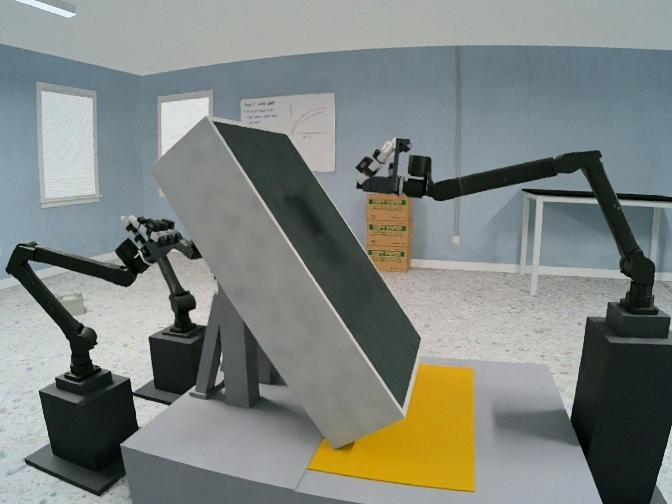

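move(arm1={"target": [-0.60, 0.19, 0.985, 0.6409, 0.2988, 0.2988, 0.6409], "speed": 0.08}, arm2={"target": [-0.59, -0.2, 0.985, 0.6409, 0.2988, 0.2988, 0.6409], "speed": 0.08})

move(arm1={"target": [-0.51, 0.19, 1.04, 0.6409, 0.2988, 0.2988, 0.6409], "speed": 0.05}, arm2={"target": [-0.50, -0.2, 1.04, 0.6409, 0.2988, 0.2988, 0.6409], "speed": 0.05}, cameras=["cam_low"])

move(arm1={"target": [-0.44, 0.19, 1.075, 0.6409, 0.2988, 0.2988, 0.6409], "speed": 0.05}, arm2={"target": [-0.43, -0.2, 1.07, 0.6409, 0.2988, 0.2988, 0.6409], "speed": 0.05}, cameras=["cam_low"])

Scene clock: 61.90 s.
Joint torques (N m): arm1=[0.79 -3.25 14.49 1.14 0.23 -0.23] | arm2=[-0.15 -3.55 14.12 1.11 -0.32 0.06] | arm3=[-0.73 -20.01 15.54 1.73 0.03 -0.06]
Motor temperatures (°C): arm1=[30 32 43 29 29 27] | arm2=[29 26 47 25 27 26] | arm3=[28 33 43 29 26 26]
Heat: arm1: hottest joint3_rad 43 °C; arm2: hottest joint3_rad 47 °C; arm3: hottest joint3_rad 43 °C.
move: arm1 off_target; arm2 off_target
Joint velocities: within noise
arm1.joint_positions: joint1_rad=-0.359 joint2_rad=+0.978 joint3_rad=+0.818 joint4_rad=+0.844 joint5_rad=-0.275 joint6_rad=+0.244 hand_index_mcp=-0.828 hand_index_abd=-0.003 hand_index_pip=+0.580 hand_index_dip=+0.698 hand_middle_mcp=-1.000 hand_middle_abd=+0.002 hand_middle_pip=+0.576 hand_middle_dip=+0.696 hand_ring_mcp=-1.000 hand_ring_abd=+0.002 hand_ring_pip=+0.576 hand_ring_dip=+0.696 hand_thumb_cmc=-0.439 hand_thumb_axl=+0.677 hand_thumb_mcp=+0.232 hand_thumb_ipl=+0.168 hand_current_limit=+0.400 hand_speed=-0.600
arm1.joint_status: not commanded
arm1.hand_state: goal,goal,goal,goal,goal,goal,goal,goal,goal,goal,goal,goal,goal,goal,goal,goal
arm1.index_mcp_current_ma: 12
arm1.index_abd_current_ma: -1
arm1.index_pip_current_ma: 2
arm1.index_dip_current_ma: 1
arm1.middle_mcp_current_ma: 0
arm1.middle_abd_current_ma: 1
arm1.middle_pip_current_ma: 0
arm1.middle_dip_current_ma: 0
arm1.ring_mcp_current_ma: 0
arm1.ring_abd_current_ma: 1
arm1.ring_pip_current_ma: 0
arm1.ring_dip_current_ma: 0
arm1.thumb_cmc_current_ma: 10
arm1.thumb_axl_current_ma: 0
arm1.thumb_mcp_current_ma: 5
arm1.thumb_ipl_current_ma: 0
arm1.hand_goal_index_mcp: -0.840
arm1.hand_goal_index_abd: 0.000
arm1.hand_goal_index_pip: 0.576
arm1.hand_goal_index_dip: 0.696
arm1.hand_goal_middle_mcp: -1.000
arm1.hand_goal_middle_abd: 0.000
arm1.hand_goal_middle_pip: 0.576
arm1.hand_goal_middle_dip: 0.696
arm1.hand_goal_ring_mcp: -1.000
arm1.hand_goal_ring_abd: 0.000
arm1.hand_goal_ring_pip: 0.576
arm1.hand_goal_ring_dip: 0.696
arm1.hand_goal_thumb_cmc: -0.450
arm1.hand_goal_thumb_axl: 0.678
arm1.hand_goal_thumb_mcp: 0.226
arm1.hand_goal_thumb_ipl: 0.168
arm1.hand: x=-0.5973 y=+0.1857 z=+0.9565 quat_wxyz=(+0.630, +0.320, +0.305, +0.639) (m; scene frame)
arm1.hand_target: x=-0.6016 y=+0.1903 z=+0.9836 quat_wxyz=(+0.641, +0.299, +0.299, +0.641) (m; scene frame)
arm1.hand_status: off_target (0.029 m and 2.9 deg from the pose sent, 0.079 m and 1.8 deg at the start)
arm2.joint_positions: joint1_rad=+0.438 joint2_rad=+1.082 joint3_rad=+0.825 joint4_rad=+0.974 joint5_rad=+0.318 joint6_rad=-0.279 hand_index_mcp=-0.829 hand_index_abd=+0.000 hand_index_pip=+0.581 hand_index_dip=+0.698 hand_middle_mcp=-1.000 hand_middle_abd=+0.002 hand_middle_pip=+0.576 hand_middle_dip=+0.696 hand_ring_mcp=-1.000 hand_ring_abd=+0.001 hand_ring_pip=+0.576 hand_ring_dip=+0.696 hand_thumb_cmc=-0.439 hand_thumb_axl=+0.677 hand_thumb_mcp=+0.233 hand_thumb_ipl=+0.168 hand_current_limit=+0.400 hand_speed=-0.600
arm2.joint_status: not commanded
arm2.hand_state: goal,goal,goal,goal,goal,goal,goal,goal,goal,goal,goal,goal,goal,goal,goal,goal
arm2.index_mcp_current_ma: 49
arm2.index_abd_current_ma: -1
arm2.index_pip_current_ma: 18
arm2.index_dip_current_ma: 8
arm2.middle_mcp_current_ma: -1
arm2.middle_abd_current_ma: 5
arm2.middle_pip_current_ma: 0
arm2.middle_dip_current_ma: 0
arm2.ring_mcp_current_ma: -1
arm2.ring_abd_current_ma: 4
arm2.ring_pip_current_ma: 0
arm2.ring_dip_current_ma: 0
arm2.thumb_cmc_current_ma: 48
arm2.thumb_axl_current_ma: -3
arm2.thumb_mcp_current_ma: 35
arm2.thumb_ipl_current_ma: 1
arm2.hand_goal_index_mcp: -0.840
arm2.hand_goal_index_abd: 0.000
arm2.hand_goal_index_pip: 0.576
arm2.hand_goal_index_dip: 0.696
arm2.hand_goal_middle_mcp: -1.000
arm2.hand_goal_middle_abd: 0.000
arm2.hand_goal_middle_pip: 0.576
arm2.hand_goal_middle_dip: 0.696
arm2.hand_goal_ring_mcp: -1.000
arm2.hand_goal_ring_abd: 0.000
arm2.hand_goal_ring_pip: 0.576
arm2.hand_goal_ring_dip: 0.696
arm2.hand_goal_thumb_cmc: -0.450
arm2.hand_goal_thumb_axl: 0.678
arm2.hand_goal_thumb_mcp: 0.226
arm2.hand_goal_thumb_ipl: 0.168
arm2.hand: x=-0.5922 y=-0.1950 z=+0.9628 quat_wxyz=(+0.637, +0.302, +0.315, +0.635) (m; scene frame)
arm2.hand_target: x=-0.5913 y=-0.2002 z=+0.9842 quat_wxyz=(+0.641, +0.299, +0.299, +0.641) (m; scene frame)
arm2.hand_status: off_target (0.023 m and 2.1 deg from the pose sent, 0.082 m and 2.6 deg at the start)
arm3: as last shown
arm3.hand: x=-0.0012 y=-0.0058 z=+1.1258 quat_wxyz=(+0.535, +0.467, -0.463, -0.530) (m; scene frame)
arm3.hand_target: x=-0.0062 y=+0.0000 z=+1.1490 quat_wxyz=(+0.542, +0.455, -0.454, -0.542) (m; scene frame)
pictures: none

Scene clock: 64.57 s.
Joint torques (N m): arm1=[2.14 -0.09 22.65 -0.25 -0.36 -0.06] | arm2=[-3.08 -1.73 21.05 -0.66 -1.13 0.18] | arm3=[-0.62 -20.42 15.51 1.66 0 -0.04]
Motor temperatures (°C): arm1=[30 32 45 29 29 27] | arm2=[29 26 47 25 27 26] | arm3=[28 33 44 29 26 26]
Heat: arm1: hottest joint3_rad 45 °C; arm2: hottest joint3_rad 47 °C; arm3: hottest joint3_rad 44 °C.
move: arm1 off_target; arm2 off_target
Joint velocities: within noise
arm1.joint_positions: joint1_rad=-0.294 joint2_rad=+1.116 joint3_rad=+0.994 joint4_rad=+0.804 joint5_rad=-0.202 joint6_rad=+0.173 hand_index_mcp=-0.906 hand_index_abd=-0.003 hand_index_pip=+0.644 hand_index_dip=+0.732 hand_middle_mcp=-1.000 hand_middle_abd=+0.002 hand_middle_pip=+0.576 hand_middle_dip=+0.696 hand_ring_mcp=-1.000 hand_ring_abd=+0.002 hand_ring_pip=+0.576 hand_ring_dip=+0.696 hand_thumb_cmc=-0.439 hand_thumb_axl=+0.675 hand_thumb_mcp=+0.264 hand_thumb_ipl=+0.179 hand_current_limit=+0.400 hand_speed=-0.600
arm1.joint_status: not commanded
arm1.hand_state: blocked,goal,blocked,blocked,goal,goal,goal,goal,goal,goal,goal,goal,goal,goal,blocked,goal
arm1.index_mcp_current_ma: -157
arm1.index_abd_current_ma: -1
arm1.index_pip_current_ma: 149
arm1.index_dip_current_ma: 58
arm1.middle_mcp_current_ma: 0
arm1.middle_abd_current_ma: 1
arm1.middle_pip_current_ma: 0
arm1.middle_dip_current_ma: 0
arm1.ring_mcp_current_ma: 0
arm1.ring_abd_current_ma: 1
arm1.ring_pip_current_ma: 0
arm1.ring_dip_current_ma: 0
arm1.thumb_cmc_current_ma: 10
arm1.thumb_axl_current_ma: -2
arm1.thumb_mcp_current_ma: 91
arm1.thumb_ipl_current_ma: 16
arm1.hand_goal_index_mcp: -0.840
arm1.hand_goal_index_abd: 0.000
arm1.hand_goal_index_pip: 0.576
arm1.hand_goal_index_dip: 0.696
arm1.hand_goal_middle_mcp: -1.000
arm1.hand_goal_middle_abd: 0.000
arm1.hand_goal_middle_pip: 0.576
arm1.hand_goal_middle_dip: 0.696
arm1.hand_goal_ring_mcp: -1.000
arm1.hand_goal_ring_abd: 0.000
arm1.hand_goal_ring_pip: 0.576
arm1.hand_goal_ring_dip: 0.696
arm1.hand_goal_thumb_cmc: -0.450
arm1.hand_goal_thumb_axl: 0.678
arm1.hand_goal_thumb_mcp: 0.226
arm1.hand_goal_thumb_ipl: 0.168
arm1.hand: x=-0.5446 y=+0.1882 z=+0.9908 quat_wxyz=(+0.645, +0.317, +0.299, +0.628) (m; scene frame)
arm1.hand_target: x=-0.5189 y=+0.1924 z=+1.0315 quat_wxyz=(+0.641, +0.299, +0.299, +0.641) (m; scene frame)
arm1.hand_status: off_target (0.060 m and 2.7 deg from the pose sent, 0.121 m and 2.9 deg at the start)
arm2.joint_positions: joint1_rad=+0.377 joint2_rad=+1.219 joint3_rad=+1.026 joint4_rad=+0.900 joint5_rad=+0.274 joint6_rad=-0.229 hand_index_mcp=-0.906 hand_index_abd=+0.000 hand_index_pip=+0.644 hand_index_dip=+0.731 hand_middle_mcp=-1.000 hand_middle_abd=+0.002 hand_middle_pip=+0.576 hand_middle_dip=+0.696 hand_ring_mcp=-1.000 hand_ring_abd=+0.001 hand_ring_pip=+0.576 hand_ring_dip=+0.696 hand_thumb_cmc=-0.439 hand_thumb_axl=+0.676 hand_thumb_mcp=+0.267 hand_thumb_ipl=+0.179 hand_current_limit=+0.400 hand_speed=-0.600
arm2.joint_status: not commanded
arm2.hand_state: blocked,goal,blocked,blocked,goal,goal,goal,goal,goal,goal,goal,goal,goal,goal,blocked,goal
arm2.index_mcp_current_ma: -322
arm2.index_abd_current_ma: -1
arm2.index_pip_current_ma: 309
arm2.index_dip_current_ma: 154
arm2.middle_mcp_current_ma: -1
arm2.middle_abd_current_ma: 5
arm2.middle_pip_current_ma: 0
arm2.middle_dip_current_ma: 0
arm2.ring_mcp_current_ma: -1
arm2.ring_abd_current_ma: 4
arm2.ring_pip_current_ma: 0
arm2.ring_dip_current_ma: 0
arm2.thumb_cmc_current_ma: 47
arm2.thumb_axl_current_ma: -9
arm2.thumb_mcp_current_ma: 237
arm2.thumb_ipl_current_ma: 60
arm2.hand_goal_index_mcp: -0.840
arm2.hand_goal_index_abd: 0.000
arm2.hand_goal_index_pip: 0.576
arm2.hand_goal_index_dip: 0.696
arm2.hand_goal_middle_mcp: -1.000
arm2.hand_goal_middle_abd: 0.000
arm2.hand_goal_middle_pip: 0.576
arm2.hand_goal_middle_dip: 0.696
arm2.hand_goal_ring_mcp: -1.000
arm2.hand_goal_ring_abd: 0.000
arm2.hand_goal_ring_pip: 0.576
arm2.hand_goal_ring_dip: 0.696
arm2.hand_goal_thumb_cmc: -0.450
arm2.hand_goal_thumb_axl: 0.678
arm2.hand_goal_thumb_mcp: 0.226
arm2.hand_goal_thumb_ipl: 0.168
arm2.hand: x=-0.5308 y=-0.1938 z=+0.9980 quat_wxyz=(+0.635, +0.304, +0.313, +0.638) (m; scene frame)
arm2.hand_target: x=-0.5077 y=-0.2017 z=+1.0340 quat_wxyz=(+0.641, +0.298, +0.299, +0.641) (m; scene frame)
arm2.hand_status: off_target (0.052 m and 1.9 deg from the pose sent, 0.120 m and 2.1 deg at the start)
arm3: as last shown
pictures: cam_low

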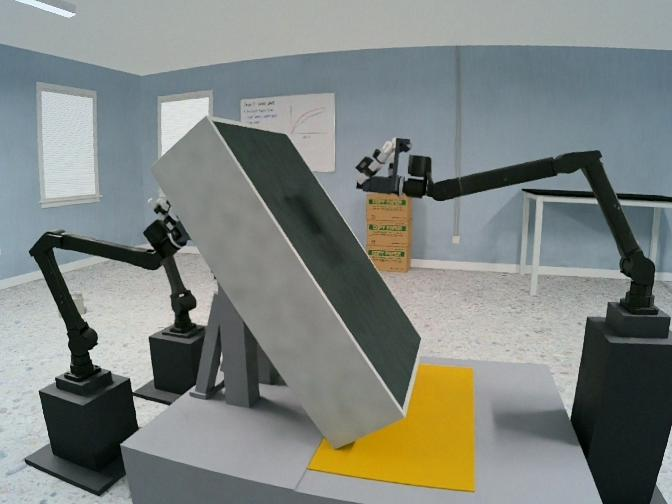

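Scene clock: 67.07 s.
Joint torques (N m): arm1=[1.67 -1.32 24.43 -1.31 -0.38 -0.15] | arm2=[-2.67 -2.73 22 -1.48 -0.54 0.15] | arm3=[-0.79 -19.78 15.53 1.72 0.03 -0.07]
Motor temperatures (°C): arm1=[30 32 48 29 29 27] | arm2=[29 26 49 25 27 26] | arm3=[28 33 44 29 26 26]
Heat: arm1: hottest joint3_rad 48 °C; arm2: hottest joint3_rad 49 °C; arm3: hottest joint3_rad 44 °C.
move: arm1 off_target; arm2 off_target
Joint velocities: within noise
arm1.joint_positions: joint1_rad=-0.250 joint2_rad=+1.265 joint3_rad=+1.202 joint4_rad=+0.762 joint5_rad=-0.169 joint6_rad=+0.155 hand_index_mcp=-0.923 hand_index_abd=-0.003 hand_index_pip=+0.659 hand_index_dip=+0.740 hand_middle_mcp=-1.000 hand_middle_abd=+0.002 hand_middle_pip=+0.576 hand_middle_dip=+0.696 hand_ring_mcp=-1.001 hand_ring_abd=+0.002 hand_ring_pip=+0.576 hand_ring_dip=+0.696 hand_thumb_cmc=-0.439 hand_thumb_axl=+0.674 hand_thumb_mcp=+0.270 hand_thumb_ipl=+0.181 hand_current_limit=+0.400 hand_speed=-0.600
arm1.joint_status: not commanded
arm1.hand_state: blocked,goal,blocked,blocked,goal,goal,goal,goal,goal,goal,goal,goal,goal,goal,blocked,goal
arm1.index_mcp_current_ma: -219
arm1.index_abd_current_ma: -1
arm1.index_pip_current_ma: 201
arm1.index_dip_current_ma: 79
arm1.middle_mcp_current_ma: 0
arm1.middle_abd_current_ma: 0
arm1.middle_pip_current_ma: 0
arm1.middle_dip_current_ma: 0
arm1.ring_mcp_current_ma: 0
arm1.ring_abd_current_ma: 1
arm1.ring_pip_current_ma: 0
arm1.ring_dip_current_ma: 0
arm1.thumb_cmc_current_ma: 10
arm1.thumb_axl_current_ma: -2
arm1.thumb_mcp_current_ma: 112
arm1.thumb_ipl_current_ma: 19
arm1.hand_goal_index_mcp: -0.840
arm1.hand_goal_index_abd: 0.000
arm1.hand_goal_index_pip: 0.576
arm1.hand_goal_index_dip: 0.696
arm1.hand_goal_middle_mcp: -1.000
arm1.hand_goal_middle_abd: 0.000
arm1.hand_goal_middle_pip: 0.576
arm1.hand_goal_middle_dip: 0.696
arm1.hand_goal_ring_mcp: -1.000
arm1.hand_goal_ring_abd: 0.000
arm1.hand_goal_ring_pip: 0.576
arm1.hand_goal_ring_dip: 0.696
arm1.hand_goal_thumb_cmc: -0.450
arm1.hand_goal_thumb_axl: 0.678
arm1.hand_goal_thumb_mcp: 0.226
arm1.hand_goal_thumb_ipl: 0.168
arm1.hand: x=-0.4880 y=+0.1890 z=+1.0270 quat_wxyz=(+0.645, +0.310, +0.294, +0.633) (m; scene frame)
arm1.hand_target: x=-0.4525 y=+0.1933 z=+1.0626 quat_wxyz=(+0.641, +0.299, +0.299, +0.641) (m; scene frame)
arm1.hand_status: off_target (0.068 m and 1.7 deg from the pose sent, 0.134 m and 2.7 deg at the start)
arm2.joint_positions: joint1_rad=+0.325 joint2_rad=+1.366 joint3_rad=+1.248 joint4_rad=+0.840 joint5_rad=+0.226 joint6_rad=-0.194 hand_index_mcp=-0.982 hand_index_abd=+0.000 hand_index_pip=+0.753 hand_index_dip=+0.743 hand_middle_mcp=-1.000 hand_middle_abd=+0.002 hand_middle_pip=+0.576 hand_middle_dip=+0.696 hand_ring_mcp=-1.001 hand_ring_abd=+0.001 hand_ring_pip=+0.576 hand_ring_dip=+0.696 hand_thumb_cmc=-0.439 hand_thumb_axl=+0.675 hand_thumb_mcp=+0.279 hand_thumb_ipl=+0.182 hand_current_limit=+0.400 hand_speed=-0.600
arm2.joint_status: not commanded
arm2.hand_state: blocked,goal,blocked,blocked,goal,goal,goal,goal,goal,goal,goal,goal,goal,goal,blocked,goal
arm2.index_mcp_current_ma: -385
arm2.index_abd_current_ma: -1
arm2.index_pip_current_ma: 385
arm2.index_dip_current_ma: 209
arm2.middle_mcp_current_ma: -1
arm2.middle_abd_current_ma: 5
arm2.middle_pip_current_ma: 0
arm2.middle_dip_current_ma: 0
arm2.ring_mcp_current_ma: -3
arm2.ring_abd_current_ma: 4
arm2.ring_pip_current_ma: 0
arm2.ring_dip_current_ma: 0
arm2.thumb_cmc_current_ma: 47
arm2.thumb_axl_current_ma: -16
arm2.thumb_mcp_current_ma: 311
arm2.thumb_ipl_current_ma: 78
arm2.hand_goal_index_mcp: -0.840
arm2.hand_goal_index_abd: 0.000
arm2.hand_goal_index_pip: 0.576
arm2.hand_goal_index_dip: 0.696
arm2.hand_goal_middle_mcp: -1.000
arm2.hand_goal_middle_abd: 0.000
arm2.hand_goal_middle_pip: 0.576
arm2.hand_goal_middle_dip: 0.696
arm2.hand_goal_ring_mcp: -1.000
arm2.hand_goal_ring_abd: 0.000
arm2.hand_goal_ring_pip: 0.576
arm2.hand_goal_ring_dip: 0.696
arm2.hand_goal_thumb_cmc: -0.450
arm2.hand_goal_thumb_axl: 0.678
arm2.hand_goal_thumb_mcp: 0.226
arm2.hand_goal_thumb_ipl: 0.168
arm2.hand: x=-0.4712 y=-0.1939 z=+1.0343 quat_wxyz=(+0.636, +0.296, +0.305, +0.644) (m; scene frame)
arm2.hand_target: x=-0.4393 y=-0.2022 z=+1.0618 quat_wxyz=(+0.641, +0.299, +0.299, +0.641) (m; scene frame)
arm2.hand_status: off_target (0.055 m and 1.1 deg from the pose sent, 0.124 m and 1.9 deg at the start)
arm3: as last shown
pictures: cam_low

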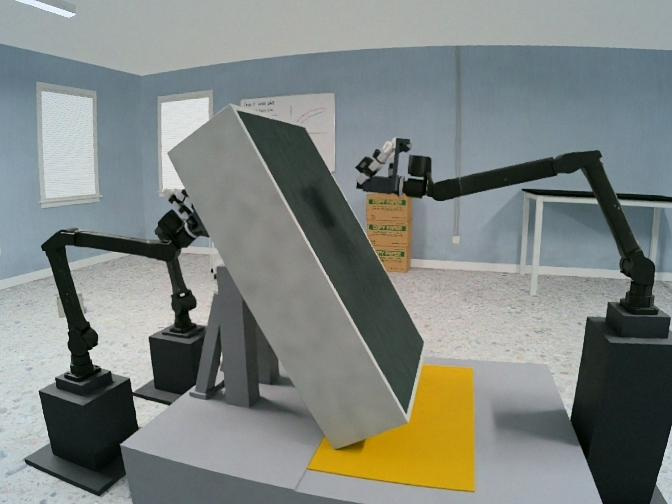

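move(arm1={"target": [-0.39, 0.19, 1.1, 0.6409, 0.2988, 0.2988, 0.6409], "speed": 0.05}, arm2={"target": [-0.385, -0.2, 1.095, 0.6409, 0.2988, 0.2988, 0.6409], "speed": 0.05}, cameras=["cam_low"])

move(arm1={"target": [-0.335, 0.19, 1.1, 0.6409, 0.2988, 0.2988, 0.6409], "speed": 0.04}, arm2={"target": [-0.335, -0.2, 1.1, 0.6409, 0.2988, 0.2988, 0.6409], "speed": 0.04}, cameras=["cam_low"])

Scene clock: 77.63 s.
Joint torques (N m): arm1=[1.73 -4.78 21.74 0.05 0.63 -0.14] | arm2=[-1.67 -6.24 18.8 0.18 -0.32 0.14] | arm3=[-0.79 -20.31 15.56 1.58 0 -0.07]
Motor temperatures (°C): arm1=[30 32 60 29 29 27] | arm2=[29 26 57 25 27 26] | arm3=[28 34 45 29 26 26]
Heat: arm1: hottest joint3_rad 60 °C; arm2: hottest joint3_rad 57 °C; arm3: hottest joint3_rad 45 °C.
move: arm1 off_target; arm2 off_target
Joint velocities: within noise
arm1.joint_positions: joint1_rad=-0.223 joint2_rad=+1.425 joint3_rad=+1.461 joint4_rad=+0.641 joint5_rad=-0.176 joint6_rad=+0.138 hand_index_mcp=-0.917 hand_index_abd=-0.003 hand_index_pip=+0.654 hand_index_dip=+0.740 hand_middle_mcp=-1.000 hand_middle_abd=+0.002 hand_middle_pip=+0.576 hand_middle_dip=+0.696 hand_ring_mcp=-1.000 hand_ring_abd=+0.002 hand_ring_pip=+0.576 hand_ring_dip=+0.696 hand_thumb_cmc=-0.439 hand_thumb_axl=+0.674 hand_thumb_mcp=+0.270 hand_thumb_ipl=+0.181 hand_current_limit=+0.400 hand_speed=-0.600
arm1.joint_status: not commanded
arm1.hand_state: blocked,goal,blocked,blocked,goal,goal,goal,goal,goal,goal,goal,goal,goal,goal,blocked,goal
arm1.index_mcp_current_ma: -197
arm1.index_abd_current_ma: -1
arm1.index_pip_current_ma: 184
arm1.index_dip_current_ma: 78
arm1.middle_mcp_current_ma: 0
arm1.middle_abd_current_ma: 1
arm1.middle_pip_current_ma: 0
arm1.middle_dip_current_ma: 0
arm1.ring_mcp_current_ma: 0
arm1.ring_abd_current_ma: 1
arm1.ring_pip_current_ma: 0
arm1.ring_dip_current_ma: 0
arm1.thumb_cmc_current_ma: 10
arm1.thumb_axl_current_ma: -2
arm1.thumb_mcp_current_ma: 112
arm1.thumb_ipl_current_ma: 19
arm1.hand_goal_index_mcp: -0.840
arm1.hand_goal_index_abd: 0.000
arm1.hand_goal_index_pip: 0.576
arm1.hand_goal_index_dip: 0.696
arm1.hand_goal_middle_mcp: -1.000
arm1.hand_goal_middle_abd: 0.000
arm1.hand_goal_middle_pip: 0.576
arm1.hand_goal_middle_dip: 0.696
arm1.hand_goal_ring_mcp: -1.000
arm1.hand_goal_ring_abd: 0.000
arm1.hand_goal_ring_pip: 0.576
arm1.hand_goal_ring_dip: 0.696
arm1.hand_goal_thumb_cmc: -0.450
arm1.hand_goal_thumb_axl: 0.678
arm1.hand_goal_thumb_mcp: 0.226
arm1.hand_goal_thumb_ipl: 0.168
arm1.hand: x=-0.4198 y=+0.1892 z=+1.0654 quat_wxyz=(+0.637, +0.310, +0.308, +0.635) (m; scene frame)
arm1.hand_target: x=-0.3978 y=+0.1919 z=+1.0923 quat_wxyz=(+0.641, +0.299, +0.299, +0.641) (m; scene frame)
arm1.hand_status: off_target (0.046 m and 1.8 deg from the pose sent, 0.122 m and 1.7 deg at the start)
arm2.joint_positions: joint1_rad=+0.289 joint2_rad=+1.511 joint3_rad=+1.505 joint4_rad=+0.709 joint5_rad=+0.203 joint6_rad=-0.177 hand_index_mcp=-0.892 hand_index_abd=-0.001 hand_index_pip=+0.613 hand_index_dip=+0.716 hand_middle_mcp=-1.000 hand_middle_abd=+0.002 hand_middle_pip=+0.576 hand_middle_dip=+0.696 hand_ring_mcp=-1.000 hand_ring_abd=+0.001 hand_ring_pip=+0.576 hand_ring_dip=+0.696 hand_thumb_cmc=-0.439 hand_thumb_axl=+0.675 hand_thumb_mcp=+0.278 hand_thumb_ipl=+0.182 hand_current_limit=+0.400 hand_speed=-0.600
arm2.joint_status: not commanded
arm2.hand_state: blocked,goal,blocked,goal,goal,goal,goal,goal,goal,goal,goal,goal,goal,goal,blocked,goal
arm2.index_mcp_current_ma: -249
arm2.index_abd_current_ma: -3
arm2.index_pip_current_ma: 163
arm2.index_dip_current_ma: 84
arm2.middle_mcp_current_ma: -1
arm2.middle_abd_current_ma: 5
arm2.middle_pip_current_ma: 0
arm2.middle_dip_current_ma: 0
arm2.ring_mcp_current_ma: -1
arm2.ring_abd_current_ma: 4
arm2.ring_pip_current_ma: 0
arm2.ring_dip_current_ma: 0
arm2.thumb_cmc_current_ma: 45
arm2.thumb_axl_current_ma: -16
arm2.thumb_mcp_current_ma: 307
arm2.thumb_ipl_current_ma: 78
arm2.hand_goal_index_mcp: -0.840
arm2.hand_goal_index_abd: 0.000
arm2.hand_goal_index_pip: 0.576
arm2.hand_goal_index_dip: 0.696
arm2.hand_goal_middle_mcp: -1.000
arm2.hand_goal_middle_abd: 0.000
arm2.hand_goal_middle_pip: 0.576
arm2.hand_goal_middle_dip: 0.696
arm2.hand_goal_ring_mcp: -1.000
arm2.hand_goal_ring_abd: 0.000
arm2.hand_goal_ring_pip: 0.576
arm2.hand_goal_ring_dip: 0.696
arm2.hand_goal_thumb_cmc: -0.450
arm2.hand_goal_thumb_axl: 0.678
arm2.hand_goal_thumb_mcp: 0.226
arm2.hand_goal_thumb_ipl: 0.168
arm2.hand: x=-0.4070 y=-0.1925 z=+1.0722 quat_wxyz=(+0.638, +0.299, +0.311, +0.638) (m; scene frame)
arm2.hand_target: x=-0.3895 y=-0.2009 z=+1.0911 quat_wxyz=(+0.641, +0.299, +0.299, +0.641) (m; scene frame)
arm2.hand_status: off_target (0.033 m and 1.5 deg from the pose sent, 0.106 m and 1.1 deg at the start)
arm3: as last shown
pictures: cam_low

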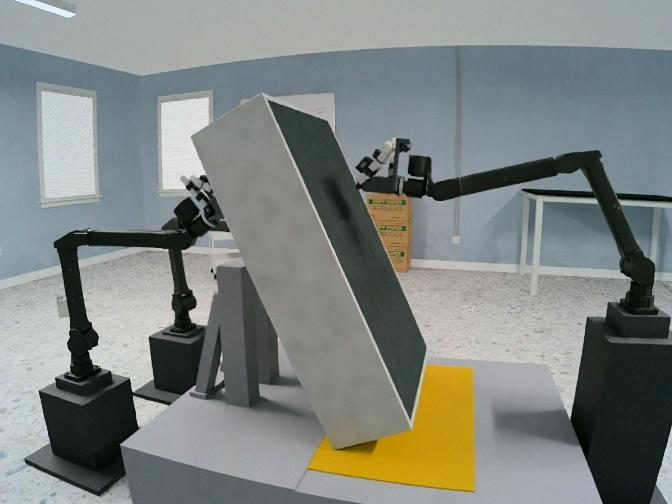

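Scene clock: 79.80 s.
Joint torques (N m): arm1=[1.38 -7.18 19.08 0.23 0.5 -0.14] | arm2=[-1.2 -9.17 15.69 0.49 -0.08 -0.01] | arm3=[-0.38 -20.48 15.47 1.63 0.01 -0.06]
Motor temperatures (°C): arm1=[30 32 61 29 29 27] | arm2=[29 26 58 25 27 26] | arm3=[28 34 46 29 26 26]
Heat: arm1: hottest joint3_rad 61 °C; arm2: hottest joint3_rad 58 °C; arm3: hottest joint3_rad 46 °C.
move: arm1 off_target; arm2 off_target
Joint velocities: within noise
arm1.joint_positions: joint1_rad=-0.198 joint2_rad=+1.577 joint3_rad=+1.679 joint4_rad=+0.597 joint5_rad=-0.158 joint6_rad=+0.125 hand_index_mcp=-0.844 hand_index_abd=-0.003 hand_index_pip=+0.583 hand_index_dip=+0.701 hand_middle_mcp=-1.000 hand_middle_abd=+0.002 hand_middle_pip=+0.576 hand_middle_dip=+0.696 hand_ring_mcp=-1.000 hand_ring_abd=+0.002 hand_ring_pip=+0.576 hand_ring_dip=+0.696 hand_thumb_cmc=-0.441 hand_thumb_axl=+0.674 hand_thumb_mcp=+0.247 hand_thumb_ipl=+0.178 hand_current_limit=+0.400 hand_speed=-0.600
arm1.joint_status: not commanded
arm1.hand_state: goal,goal,goal,goal,goal,goal,goal,goal,goal,goal,goal,goal,goal,goal,blocked,goal
arm1.index_mcp_current_ma: -2
arm1.index_abd_current_ma: -1
arm1.index_pip_current_ma: 5
arm1.index_dip_current_ma: 3
arm1.middle_mcp_current_ma: 0
arm1.middle_abd_current_ma: 1
arm1.middle_pip_current_ma: 0
arm1.middle_dip_current_ma: 0
arm1.ring_mcp_current_ma: 0
arm1.ring_abd_current_ma: 1
arm1.ring_pip_current_ma: 0
arm1.ring_dip_current_ma: 0
arm1.thumb_cmc_current_ma: 7
arm1.thumb_axl_current_ma: -2
arm1.thumb_mcp_current_ma: 37
arm1.thumb_ipl_current_ma: 13
arm1.hand_goal_index_mcp: -0.840
arm1.hand_goal_index_abd: 0.000
arm1.hand_goal_index_pip: 0.576
arm1.hand_goal_index_dip: 0.696
arm1.hand_goal_middle_mcp: -1.000
arm1.hand_goal_middle_abd: 0.000
arm1.hand_goal_middle_pip: 0.576
arm1.hand_goal_middle_dip: 0.696
arm1.hand_goal_ring_mcp: -1.000
arm1.hand_goal_ring_abd: 0.000
arm1.hand_goal_ring_pip: 0.576
arm1.hand_goal_ring_dip: 0.696
arm1.hand_goal_thumb_cmc: -0.450
arm1.hand_goal_thumb_axl: 0.678
arm1.hand_goal_thumb_mcp: 0.226
arm1.hand_goal_thumb_ipl: 0.168
arm1.hand: x=-0.3672 y=+0.1904 z=+1.0876 quat_wxyz=(+0.640, +0.301, +0.302, +0.639) (m; scene frame)
arm1.hand_target: x=-0.3404 y=+0.1913 z=+1.0945 quat_wxyz=(+0.641, +0.299, +0.299, +0.641) (m; scene frame)
arm1.hand_status: off_target (0.035 m and 0.5 deg from the pose sent, 0.092 m and 1.8 deg at the start)
arm2.joint_positions: joint1_rad=+0.262 joint2_rad=+1.661 joint3_rad=+1.736 joint4_rad=+0.645 joint5_rad=+0.181 joint6_rad=-0.147 hand_index_mcp=-0.846 hand_index_abd=-0.002 hand_index_pip=+0.583 hand_index_dip=+0.701 hand_middle_mcp=-1.000 hand_middle_abd=+0.002 hand_middle_pip=+0.576 hand_middle_dip=+0.696 hand_ring_mcp=-1.000 hand_ring_abd=+0.001 hand_ring_pip=+0.576 hand_ring_dip=+0.696 hand_thumb_cmc=-0.443 hand_thumb_axl=+0.675 hand_thumb_mcp=+0.249 hand_thumb_ipl=+0.178 hand_current_limit=+0.400 hand_speed=-0.600
arm2.joint_status: not commanded
arm2.hand_state: goal,goal,goal,goal,goal,goal,goal,goal,goal,goal,goal,goal,goal,goal,blocked,goal
arm2.index_mcp_current_ma: -23
arm2.index_abd_current_ma: -5
arm2.index_pip_current_ma: 26
arm2.index_dip_current_ma: 20
arm2.middle_mcp_current_ma: -1
arm2.middle_abd_current_ma: 5
arm2.middle_pip_current_ma: 0
arm2.middle_dip_current_ma: 0
arm2.ring_mcp_current_ma: -1
arm2.ring_abd_current_ma: 4
arm2.ring_pip_current_ma: 0
arm2.ring_dip_current_ma: 0
arm2.thumb_cmc_current_ma: 29
arm2.thumb_axl_current_ma: -16
arm2.thumb_mcp_current_ma: 131
arm2.thumb_ipl_current_ma: 54
arm2.hand_goal_index_mcp: -0.840
arm2.hand_goal_index_abd: 0.000
arm2.hand_goal_index_pip: 0.576
arm2.hand_goal_index_dip: 0.696
arm2.hand_goal_middle_mcp: -1.000
arm2.hand_goal_middle_abd: 0.000
arm2.hand_goal_middle_pip: 0.576
arm2.hand_goal_middle_dip: 0.696
arm2.hand_goal_ring_mcp: -1.000
arm2.hand_goal_ring_abd: 0.000
arm2.hand_goal_ring_pip: 0.576
arm2.hand_goal_ring_dip: 0.696
arm2.hand_goal_thumb_cmc: -0.450
arm2.hand_goal_thumb_axl: 0.678
arm2.hand_goal_thumb_mcp: 0.226
arm2.hand_goal_thumb_ipl: 0.168
arm2.hand: x=-0.3532 y=-0.1937 z=+1.0934 quat_wxyz=(+0.636, +0.296, +0.302, +0.646) (m; scene frame)
arm2.hand_target: x=-0.3371 y=-0.2003 z=+1.0980 quat_wxyz=(+0.641, +0.299, +0.299, +0.641) (m; scene frame)
arm2.hand_status: off_target (0.020 m and 0.9 deg from the pose sent, 0.077 m and 1.4 deg at the start)
arm3: as last shown
pictures: cam_low

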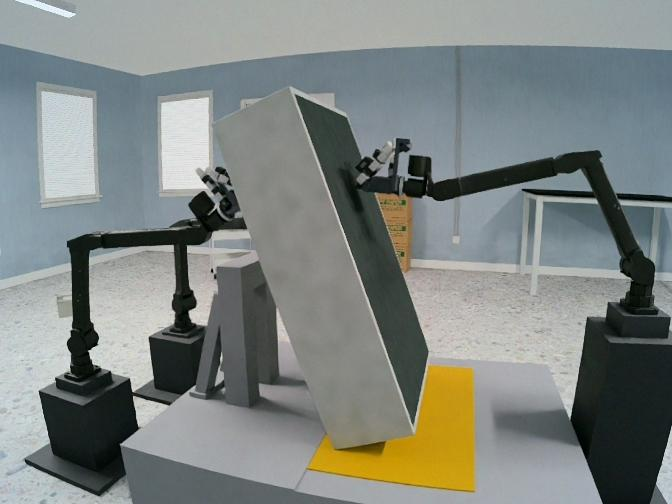

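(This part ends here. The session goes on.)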